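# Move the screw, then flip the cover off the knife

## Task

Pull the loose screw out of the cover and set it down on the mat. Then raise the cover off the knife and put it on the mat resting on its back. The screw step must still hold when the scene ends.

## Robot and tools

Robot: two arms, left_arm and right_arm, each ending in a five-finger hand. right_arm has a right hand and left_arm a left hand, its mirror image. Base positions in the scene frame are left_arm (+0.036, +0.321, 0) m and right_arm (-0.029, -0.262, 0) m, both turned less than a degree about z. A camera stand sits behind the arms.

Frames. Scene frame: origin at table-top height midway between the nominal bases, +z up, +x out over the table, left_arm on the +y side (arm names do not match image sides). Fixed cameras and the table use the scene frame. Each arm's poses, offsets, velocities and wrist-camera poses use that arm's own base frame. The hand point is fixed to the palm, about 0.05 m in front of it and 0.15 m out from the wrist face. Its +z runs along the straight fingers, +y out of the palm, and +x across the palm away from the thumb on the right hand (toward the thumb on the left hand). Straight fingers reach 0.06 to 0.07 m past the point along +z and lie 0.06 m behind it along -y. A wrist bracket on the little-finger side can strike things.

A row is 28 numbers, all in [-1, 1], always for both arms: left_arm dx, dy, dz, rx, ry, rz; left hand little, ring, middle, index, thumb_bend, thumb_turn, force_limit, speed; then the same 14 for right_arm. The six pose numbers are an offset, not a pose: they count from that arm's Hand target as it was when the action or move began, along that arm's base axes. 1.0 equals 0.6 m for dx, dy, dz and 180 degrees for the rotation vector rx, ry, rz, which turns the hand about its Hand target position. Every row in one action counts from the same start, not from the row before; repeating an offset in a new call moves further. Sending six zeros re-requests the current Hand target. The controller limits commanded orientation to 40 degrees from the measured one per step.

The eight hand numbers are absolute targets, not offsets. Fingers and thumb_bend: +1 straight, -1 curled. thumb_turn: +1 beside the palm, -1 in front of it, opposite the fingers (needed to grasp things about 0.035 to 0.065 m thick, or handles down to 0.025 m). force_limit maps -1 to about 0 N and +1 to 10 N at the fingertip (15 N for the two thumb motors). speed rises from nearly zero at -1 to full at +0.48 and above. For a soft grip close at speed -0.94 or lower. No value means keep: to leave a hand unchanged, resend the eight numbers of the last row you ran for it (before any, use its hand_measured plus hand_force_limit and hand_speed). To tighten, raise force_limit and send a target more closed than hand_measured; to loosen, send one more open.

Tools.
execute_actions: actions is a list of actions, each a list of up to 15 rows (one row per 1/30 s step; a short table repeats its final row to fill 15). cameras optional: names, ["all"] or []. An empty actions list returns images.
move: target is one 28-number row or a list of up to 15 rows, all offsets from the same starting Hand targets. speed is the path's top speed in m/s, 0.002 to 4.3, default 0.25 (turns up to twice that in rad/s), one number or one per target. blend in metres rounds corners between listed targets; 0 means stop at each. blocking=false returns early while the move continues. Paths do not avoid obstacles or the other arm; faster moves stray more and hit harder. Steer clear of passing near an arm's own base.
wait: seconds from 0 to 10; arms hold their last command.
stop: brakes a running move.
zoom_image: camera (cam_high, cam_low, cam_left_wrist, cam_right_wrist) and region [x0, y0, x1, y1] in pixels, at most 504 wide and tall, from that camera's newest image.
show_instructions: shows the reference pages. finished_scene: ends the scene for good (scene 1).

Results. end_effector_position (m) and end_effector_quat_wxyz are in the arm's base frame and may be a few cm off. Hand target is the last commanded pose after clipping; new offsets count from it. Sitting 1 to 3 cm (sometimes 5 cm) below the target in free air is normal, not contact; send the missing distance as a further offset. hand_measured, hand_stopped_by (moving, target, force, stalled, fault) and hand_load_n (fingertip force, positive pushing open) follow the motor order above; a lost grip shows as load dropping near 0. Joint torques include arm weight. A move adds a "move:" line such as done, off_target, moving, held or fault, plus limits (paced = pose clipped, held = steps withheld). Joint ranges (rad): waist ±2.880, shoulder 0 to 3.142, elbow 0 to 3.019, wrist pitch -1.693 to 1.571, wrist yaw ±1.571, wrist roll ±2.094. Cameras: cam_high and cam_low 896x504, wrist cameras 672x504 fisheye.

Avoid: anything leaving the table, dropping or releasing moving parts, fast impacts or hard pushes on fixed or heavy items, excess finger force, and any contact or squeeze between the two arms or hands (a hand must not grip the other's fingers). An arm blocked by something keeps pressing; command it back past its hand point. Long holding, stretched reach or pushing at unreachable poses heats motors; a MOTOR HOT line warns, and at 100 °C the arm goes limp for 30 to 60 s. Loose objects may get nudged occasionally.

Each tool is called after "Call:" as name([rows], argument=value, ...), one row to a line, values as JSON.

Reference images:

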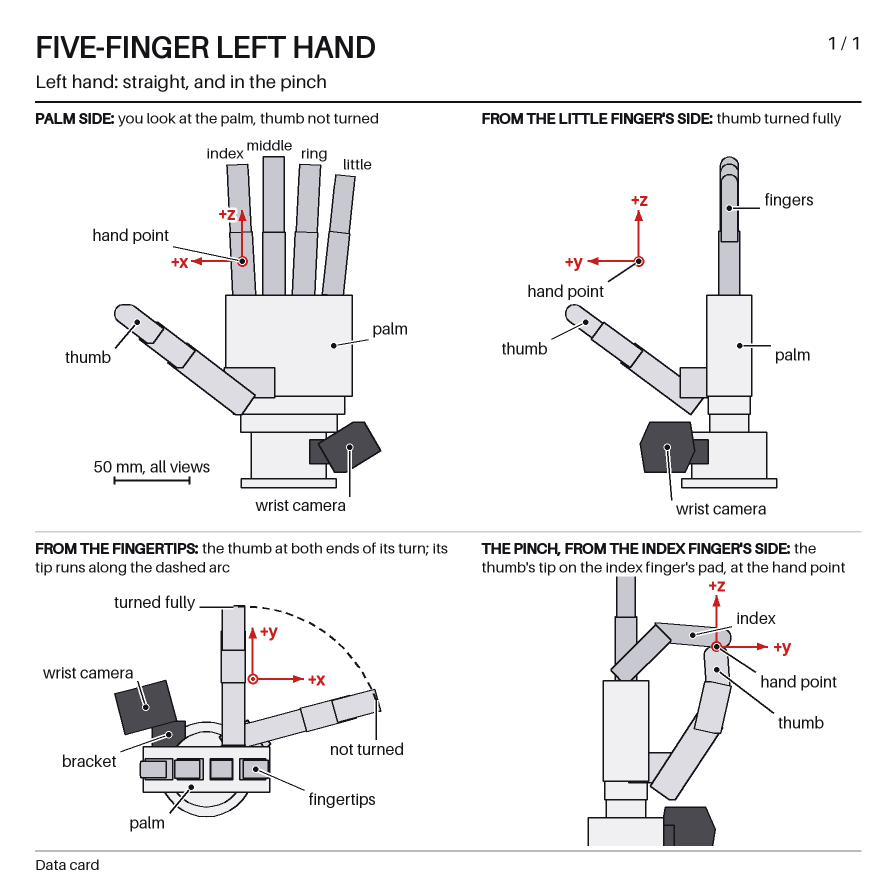

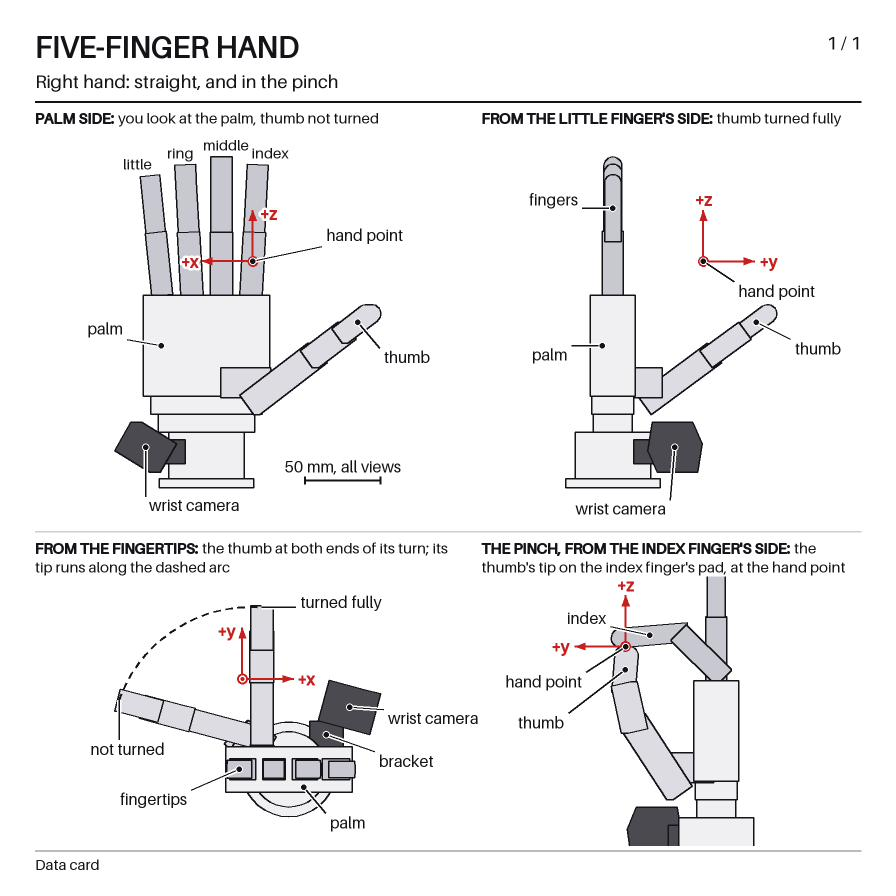

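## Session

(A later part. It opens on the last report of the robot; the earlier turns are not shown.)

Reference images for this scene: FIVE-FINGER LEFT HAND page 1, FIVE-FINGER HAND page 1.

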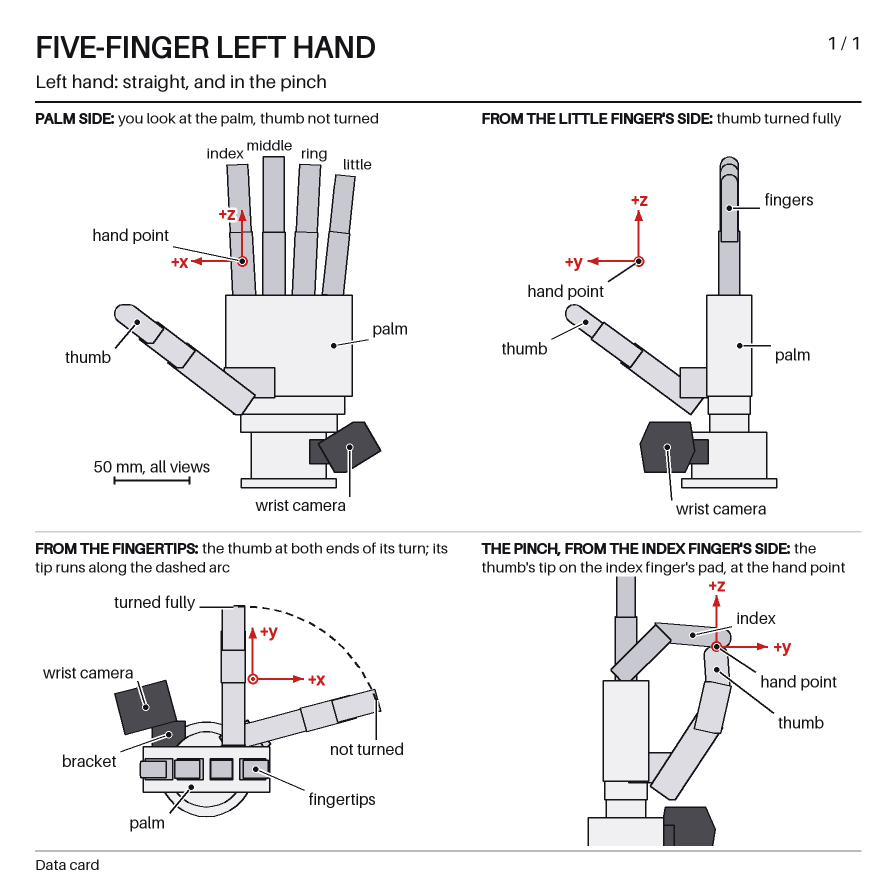

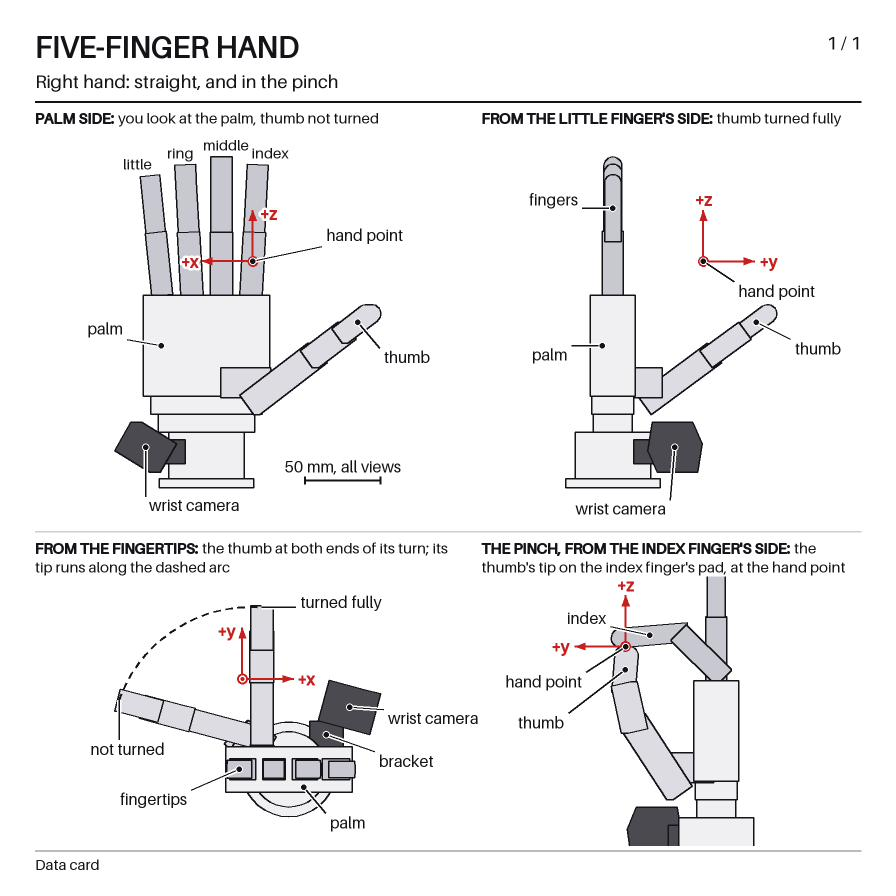

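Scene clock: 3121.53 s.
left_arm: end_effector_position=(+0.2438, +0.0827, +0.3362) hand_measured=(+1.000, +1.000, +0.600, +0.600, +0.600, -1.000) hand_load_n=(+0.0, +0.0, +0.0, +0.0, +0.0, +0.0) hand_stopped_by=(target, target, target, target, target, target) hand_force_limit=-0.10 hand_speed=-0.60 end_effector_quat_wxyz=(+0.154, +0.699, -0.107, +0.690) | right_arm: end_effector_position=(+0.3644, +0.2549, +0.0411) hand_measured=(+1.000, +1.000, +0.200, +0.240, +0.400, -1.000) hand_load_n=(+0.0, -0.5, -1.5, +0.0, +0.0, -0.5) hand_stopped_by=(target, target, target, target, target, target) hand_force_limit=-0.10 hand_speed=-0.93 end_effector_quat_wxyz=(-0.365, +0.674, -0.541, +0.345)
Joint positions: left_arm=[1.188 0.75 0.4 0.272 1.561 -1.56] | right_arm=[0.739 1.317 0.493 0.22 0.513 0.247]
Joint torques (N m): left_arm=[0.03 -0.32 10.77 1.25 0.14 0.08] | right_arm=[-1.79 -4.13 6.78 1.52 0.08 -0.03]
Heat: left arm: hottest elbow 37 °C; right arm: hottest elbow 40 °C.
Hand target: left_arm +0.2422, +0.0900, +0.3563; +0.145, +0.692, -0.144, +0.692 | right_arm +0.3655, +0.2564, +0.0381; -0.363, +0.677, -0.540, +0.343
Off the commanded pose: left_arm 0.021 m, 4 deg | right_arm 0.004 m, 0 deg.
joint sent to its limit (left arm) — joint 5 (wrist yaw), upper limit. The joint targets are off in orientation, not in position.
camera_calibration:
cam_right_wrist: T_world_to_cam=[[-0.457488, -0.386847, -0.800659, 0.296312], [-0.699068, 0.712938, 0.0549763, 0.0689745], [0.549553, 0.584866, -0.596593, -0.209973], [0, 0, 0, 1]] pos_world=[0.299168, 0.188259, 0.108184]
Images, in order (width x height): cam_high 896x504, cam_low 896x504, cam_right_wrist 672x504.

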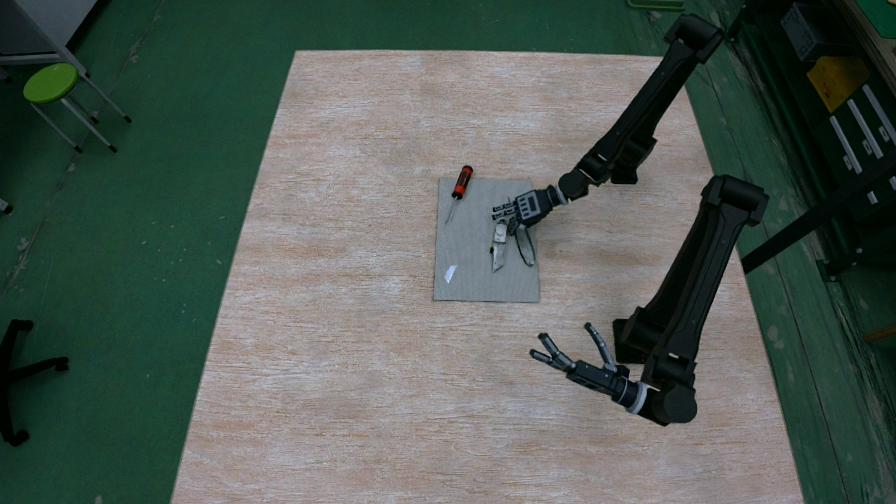

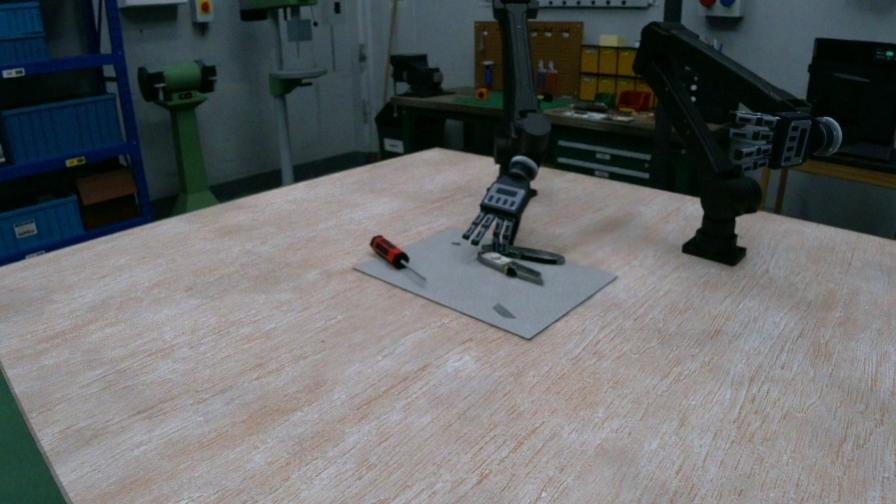

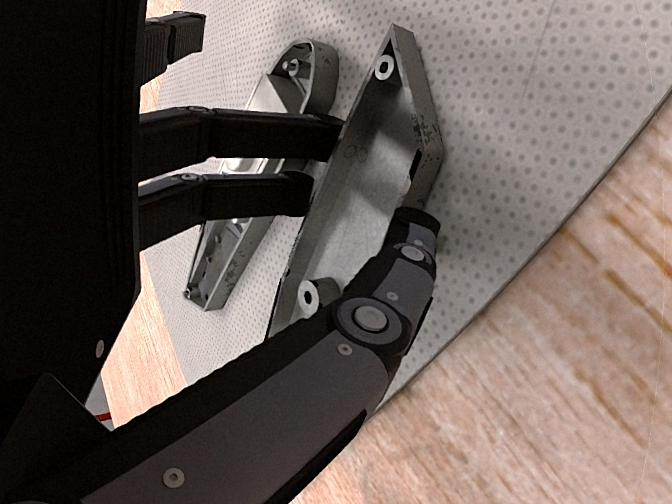

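Call:
move([
  [0,0,0,0,0,0,1,1,0.6,0.6,0.6,-1,-0.1,-0.6,0,0,0.03,0,0,0,1,1,0.2,0.24,0.4,-1,-0.1,-0.93],
  [0,0,0,0,0,0,1,1,0.6,0.6,0.6,-1,-0.1,-0.6,0,0,0.05,0,0,0,1,1,0.24,0.28,0.42,-1,-0.1,-0.8],
], speed=0.03, cameras=["cam_high","cam_low","cam_right_wrist"])

Call:
zoom_image(camera="cam_right_wrist", region=[150, 0, 500, 400])

Call:
zoom_image(camera="cam_low", region=[460, 190, 590, 290])

Scene clock: 3130.77 s.
left_arm: end_effector_position=(+0.2438, +0.0827, +0.3362) hand_measured=(+1.000, +1.000, +0.600, +0.600, +0.600, -1.000) hand_load_n=(+0.0, +0.0, +0.0, +0.0, +0.0, +0.0) hand_stopped_by=(target, target, target, target, target, target) hand_force_limit=-0.10 hand_speed=-0.60 end_effector_quat_wxyz=(+0.154, +0.699, -0.107, +0.690) | right_arm: end_effector_position=(+0.3526, +0.2444, +0.0457) hand_measured=(+1.000, +1.000, +0.240, +0.280, +0.420, -1.000) hand_load_n=(+0.0, +0.0, +0.0, +0.0, +0.0, +0.0) hand_stopped_by=(target, target, target, target, target, target) hand_force_limit=-0.10 hand_speed=-0.80 end_effector_quat_wxyz=(-0.345, +0.686, -0.542, +0.341)
Joint positions: left_arm=[1.188 0.75 0.4 0.272 1.561 -1.56] | right_arm=[0.739 1.258 0.493 0.113 0.512 0.247]
Joint torques (N m): left_arm=[0.03 -0.26 10.76 1.25 0.14 0.08] | right_arm=[-1.85 -5.71 9.81 0.96 0.14 -0.04]
Heat: left arm: hottest elbow 37 °C; right arm: hottest elbow 39 °C.
Hand target: left_arm +0.2422, +0.0900, +0.3563; +0.145, +0.692, -0.144, +0.692 | right_arm +0.3655, +0.2564, +0.0680; -0.363, +0.677, -0.540, +0.343
Off the commanded pose: left_arm 0.021 m, 4 deg | right_arm 0.028 m, 2 deg.
joint sent to its limit (left arm) — joint 5 (wrist yaw), upper limit. The joint targets are off in orientation, not in position.
move: off_target (left_arm, right_arm); target 2's new numbers were sent with right_arm's hand 0.028 m and 2 deg from that target
camera_calibration:
cam_right_wrist: T_world_to_cam=[[-0.485423, -0.41232, -0.770945, 0.305277], [-0.697522, 0.714278, 0.0571795, 0.0669492], [0.527093, 0.565507, -0.63433, -0.180239], [0, 0, 0, 1]] pos_world=[0.28989, 0.179978, 0.117192]
Images, in order (width x height): cam_high 896x504, cam_low 896x504, cam_right_wrist 672x504.

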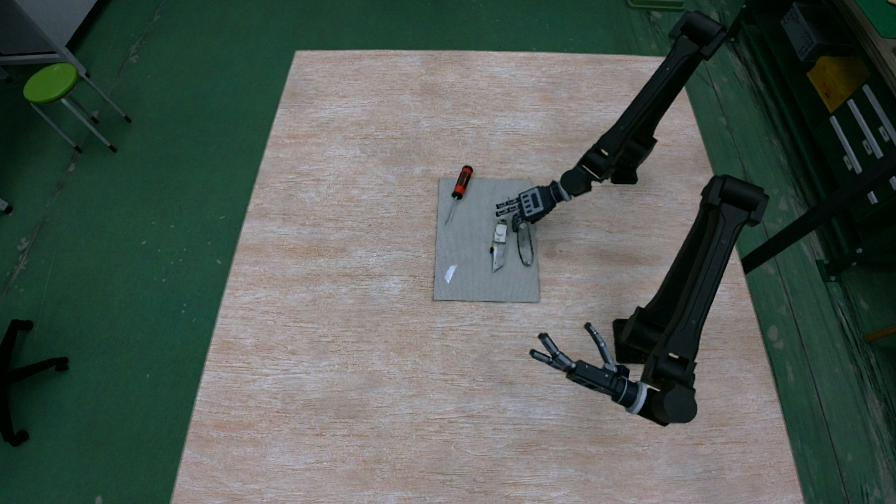

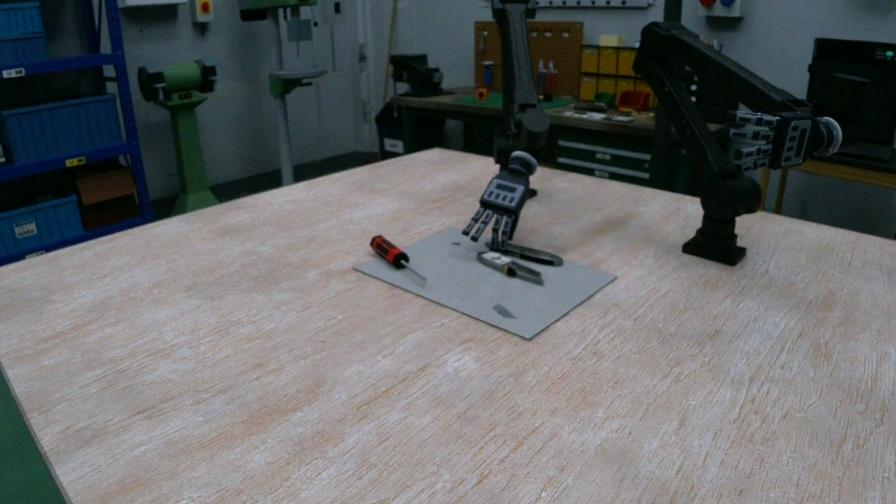

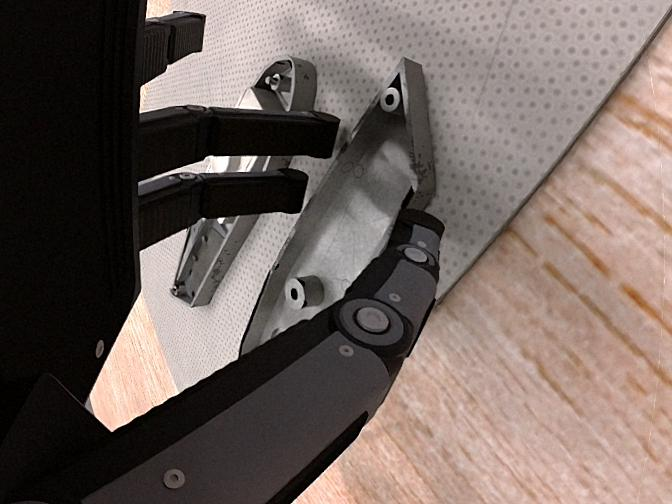

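Scaled by 1.260 from the camera's 672x504 image, which has a finer 960x720 frame.

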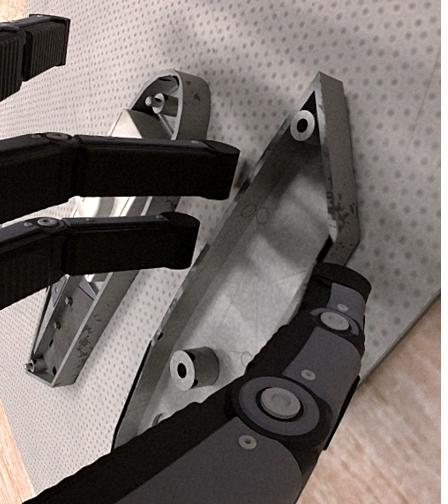

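Scaled by 3.877 from the camera's 896x504 image, which has a finer 1280x720 frame.

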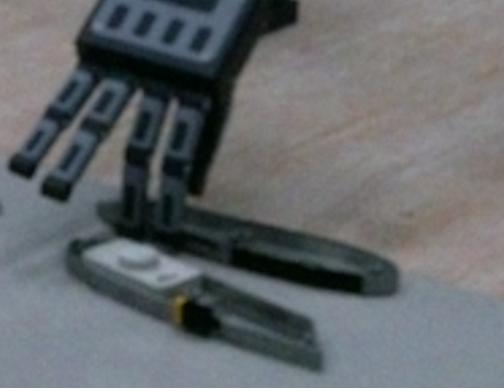

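Call:
zoom_image(camera="cam_high", region=[480, 190, 560, 270])

Scaled by 6.300 from the camera's 896x504 image, which has a finer 1280x720 frame.

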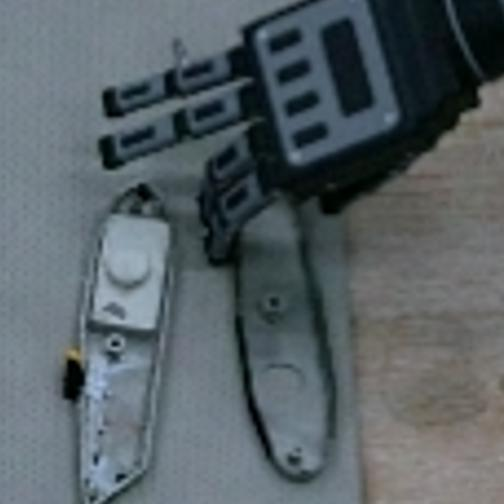

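Call:
move(target=[0,0,0,0,0,0,1,1,0.6,0.6,0.6,-1,-0.1,-0.6,0.005,0,0.05,0,0,0,1,1,0.24,0.28,0.42,-1,-0.1,-0.8], speed=0.04, cameras=["cam_high","cam_low","cam_right_wrist"])

Scene clock: 3137.83 s.
left_arm: end_effector_position=(+0.2438, +0.0827, +0.3362) hand_measured=(+1.000, +1.000, +0.600, +0.600, +0.600, -1.000) hand_load_n=(+0.0, +0.0, +0.0, +0.0, +0.0, +0.0) hand_stopped_by=(target, target, target, target, target, target) hand_force_limit=-0.10 hand_speed=-0.60 end_effector_quat_wxyz=(+0.154, +0.699, -0.107, +0.690) | right_arm: end_effector_position=(+0.3552, +0.2478, +0.0747) hand_measured=(+1.000, +1.000, +0.240, +0.280, +0.420, -1.000) hand_load_n=(+0.0, +0.0, +0.0, +0.0, +0.0, +0.0) hand_stopped_by=(target, target, target, target, target, target) hand_force_limit=-0.10 hand_speed=-0.80 end_effector_quat_wxyz=(-0.347, +0.687, -0.541, +0.340)
Joint positions: left_arm=[1.188 0.75 0.4 0.272 1.561 -1.56] | right_arm=[0.739 1.193 0.541 0.002 0.508 0.247]
Joint torques (N m): left_arm=[0.03 -0.26 10.76 1.26 0.14 0.09] | right_arm=[-2.14 -5.13 10.51 0.9 0.09 -0.07]
Heat: left arm: hottest elbow 37 °C; right arm: hottest elbow 40 °C.
Hand target: left_arm +0.2422, +0.0900, +0.3563; +0.145, +0.692, -0.144, +0.692 | right_arm +0.3685, +0.2564, +0.0980; -0.363, +0.677, -0.540, +0.343
Off the commanded pose: left_arm 0.021 m, 4 deg | right_arm 0.028 m, 2 deg.
joint sent to its limit (left arm) — joint 5 (wrist yaw), upper limit. The joint targets are off in orientation, not in position.
move: off_target (left_arm, right_arm)
camera_calibration:
cam_right_wrist: T_world_to_cam=[[-0.483673, -0.410851, -0.772827, 0.329401], [-0.699716, 0.711945, 0.0594326, 0.065862], [0.525792, 0.569505, -0.631828, -0.165813], [0, 0, 0, 1]] pos_world=[0.29259, 0.182876, 0.145891]
Images, in order (width x height): cam_high 896x504, cam_low 896x504, cam_right_wrist 672x504.

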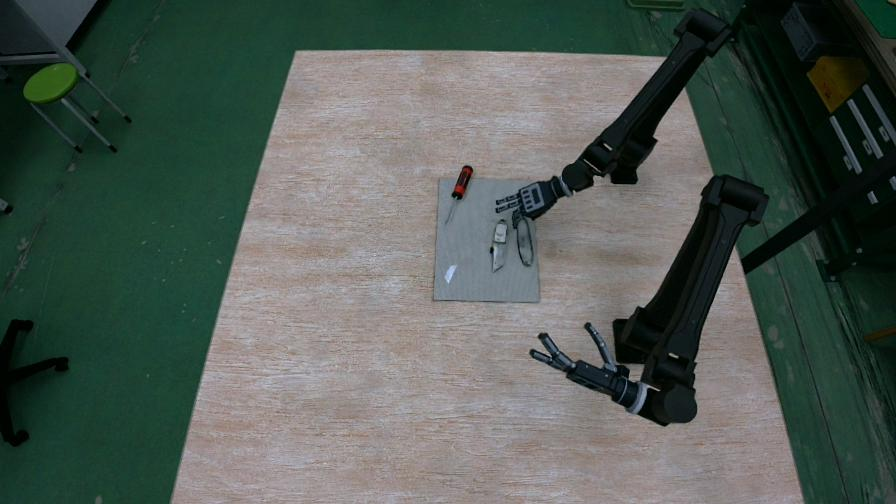

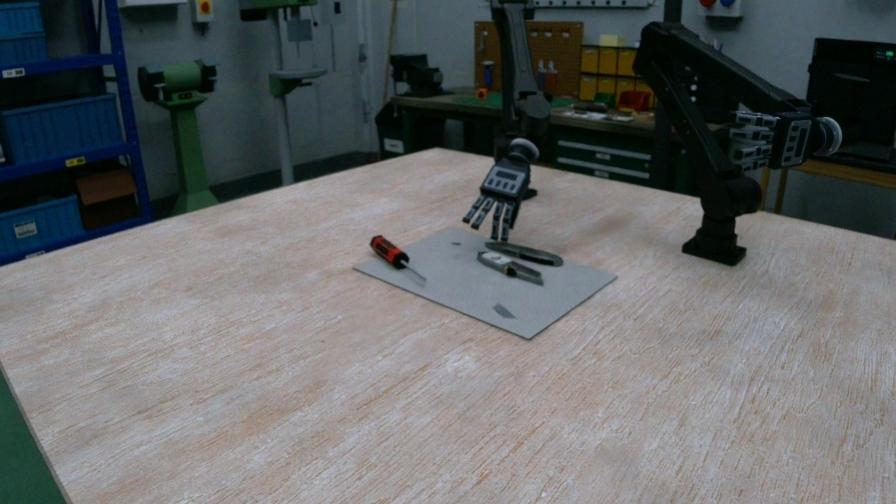

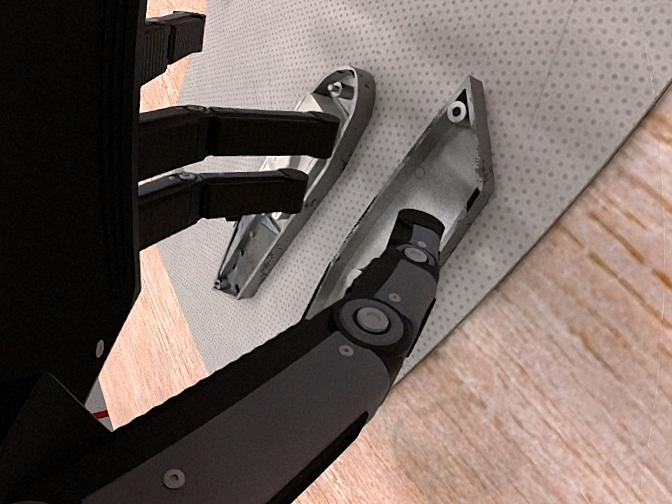

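Call:
move([
  [0,0,0,0,0,0,1,1,0.6,0.6,0.6,-1,-0.1,-0.6,0.0,0,0.15,0,0,0,1,1,0.24,0.28,0.42,-1,-0.1,-0.8],
  [0,0,0,0,0,0,1,1,0.6,0.6,0.6,-1,-0.1,-0.6,-0.1,-0.25,0.35,0,0,0,1,1,0.24,0.28,0.42,-1,-0.1,-0.8],
], speed=[0.08,0.2], blend=0.03, cameras=["cam_high","cam_low","cam_right_wrist"])

Call:
zoom_image(camera="cam_high", region=[425, 160, 565, 310])

Call:
zoom_image(camera="cam_low", region=[345, 210, 625, 345])

Scene clock: 3145.10 s.
left_arm: end_effector_position=(+0.2438, +0.0827, +0.3362) hand_measured=(+1.000, +1.000, +0.600, +0.600, +0.600, -1.000) hand_load_n=(+0.0, +0.0, +0.0, +0.0, +0.0, +0.0) hand_stopped_by=(target, target, target, target, target, target) hand_force_limit=-0.10 hand_speed=-0.60 end_effector_quat_wxyz=(+0.154, +0.699, -0.107, +0.690) | right_arm: end_effector_position=(+0.3050, +0.1080, +0.2822) hand_measured=(+1.000, +1.000, +0.240, +0.280, +0.420, -1.000) hand_load_n=(+0.0, +0.0, +0.0, +0.0, +0.0, +0.0) hand_stopped_by=(target, target, target, target, target, target) hand_force_limit=-0.10 hand_speed=-0.80 end_effector_quat_wxyz=(-0.352, +0.684, -0.546, +0.333)
Joint positions: left_arm=[1.188 0.75 0.4 0.272 1.561 -1.56] | right_arm=[0.349 0.618 0.81 -0.762 0.178 0.029]
Joint torques (N m): left_arm=[0.03 -0.26 10.76 1.25 0.14 0.09] | right_arm=[-2.32 0.56 12.85 1.01 -0.12 -0.1]
Heat: left arm: hottest elbow 37 °C; right arm: hottest elbow 40 °C.
Hand target: left_arm +0.2422, +0.0900, +0.3563; +0.145, +0.692, -0.144, +0.692 | right_arm +0.3085, +0.1064, +0.3080; -0.363, +0.677, -0.540, +0.343
Off the commanded pose: left_arm 0.021 m, 4 deg | right_arm 0.026 m, 2 deg.
joint sent to its limit (left arm) — joint 5 (wrist yaw), upper limit. The joint targets are off in orientation, not in position.
move: off_target (left_arm, right_arm)
camera_calibration:
cam_right_wrist: T_world_to_cam=[[-0.488843, -0.39493, -0.777858, 0.409355], [-0.697979, 0.711947, 0.0771778, 0.112385], [0.523314, 0.580656, -0.623683, 0.0685251], [0, 0, 0, 1]] pos_world=[0.242693, 0.0418644, 0.352484]
Images, in order (width x height): cam_high 896x504, cam_low 896x504, cam_right_wrist 672x504.

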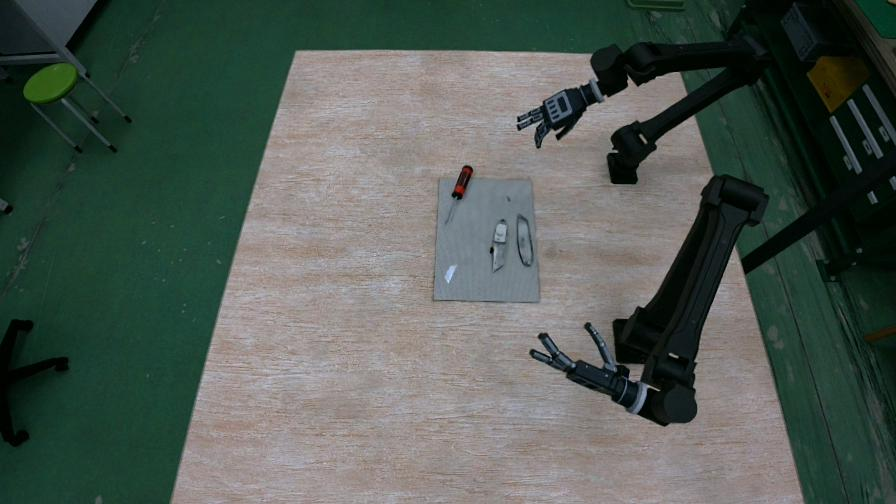

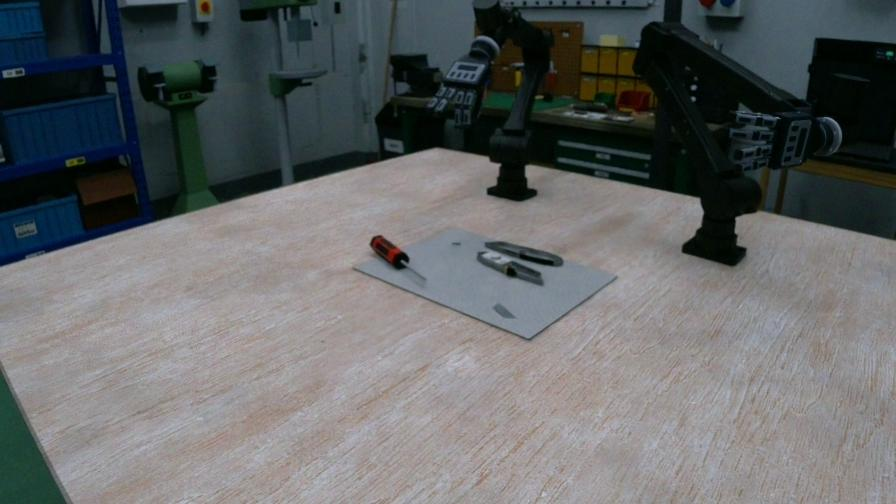

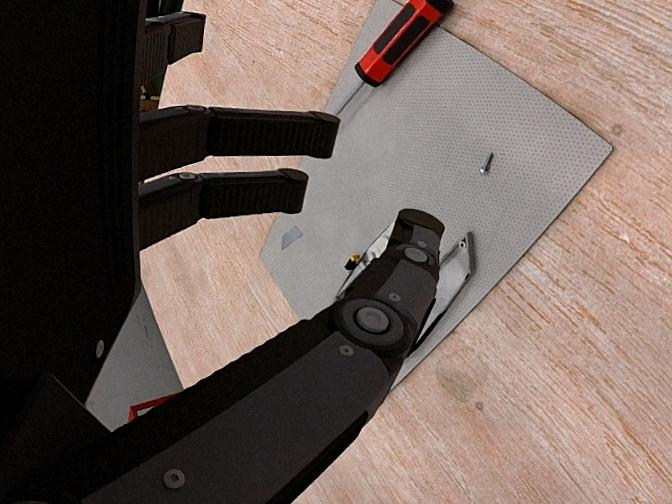

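Scaled by 3.360 from the camera's 896x504 image, which has a finer 1280x720 frame.

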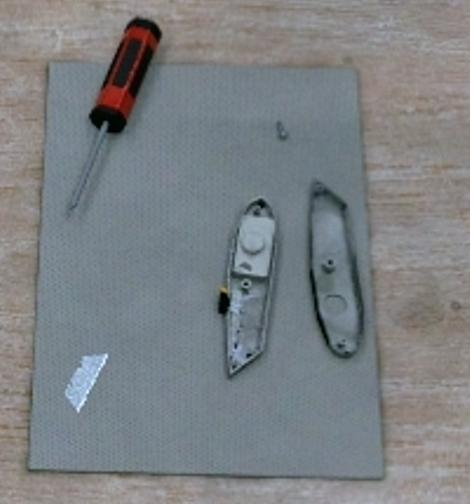

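Scaled by 1.800 from the camera's 896x504 image, which has a finer 1280x720 frame.

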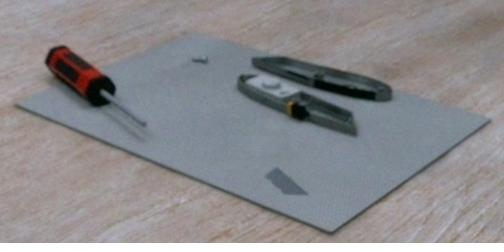

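Call:
zoom_image(camera="cam_high", region=[485, 190, 555, 280])

Call:
zoom_image(camera="cam_low", region=[460, 220, 580, 300])

Scaled by 5.600 from the camera's 896x504 image, which has a finer 1280x720 frame.

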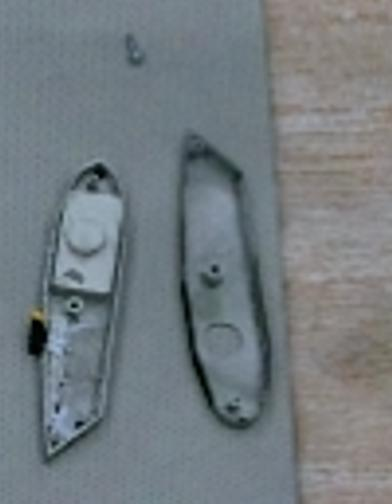

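Scaled by 4.200 from the camera's 896x504 image, which has a finer 1280x720 frame.

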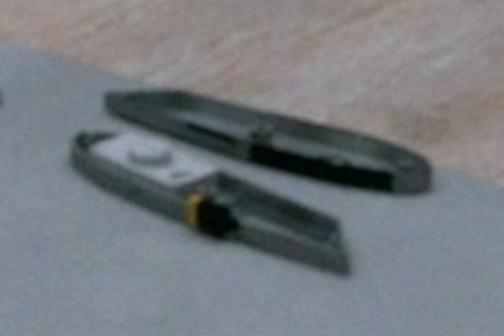

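Call:
finished_scene(scene=1)

The scene is finished: the task was done.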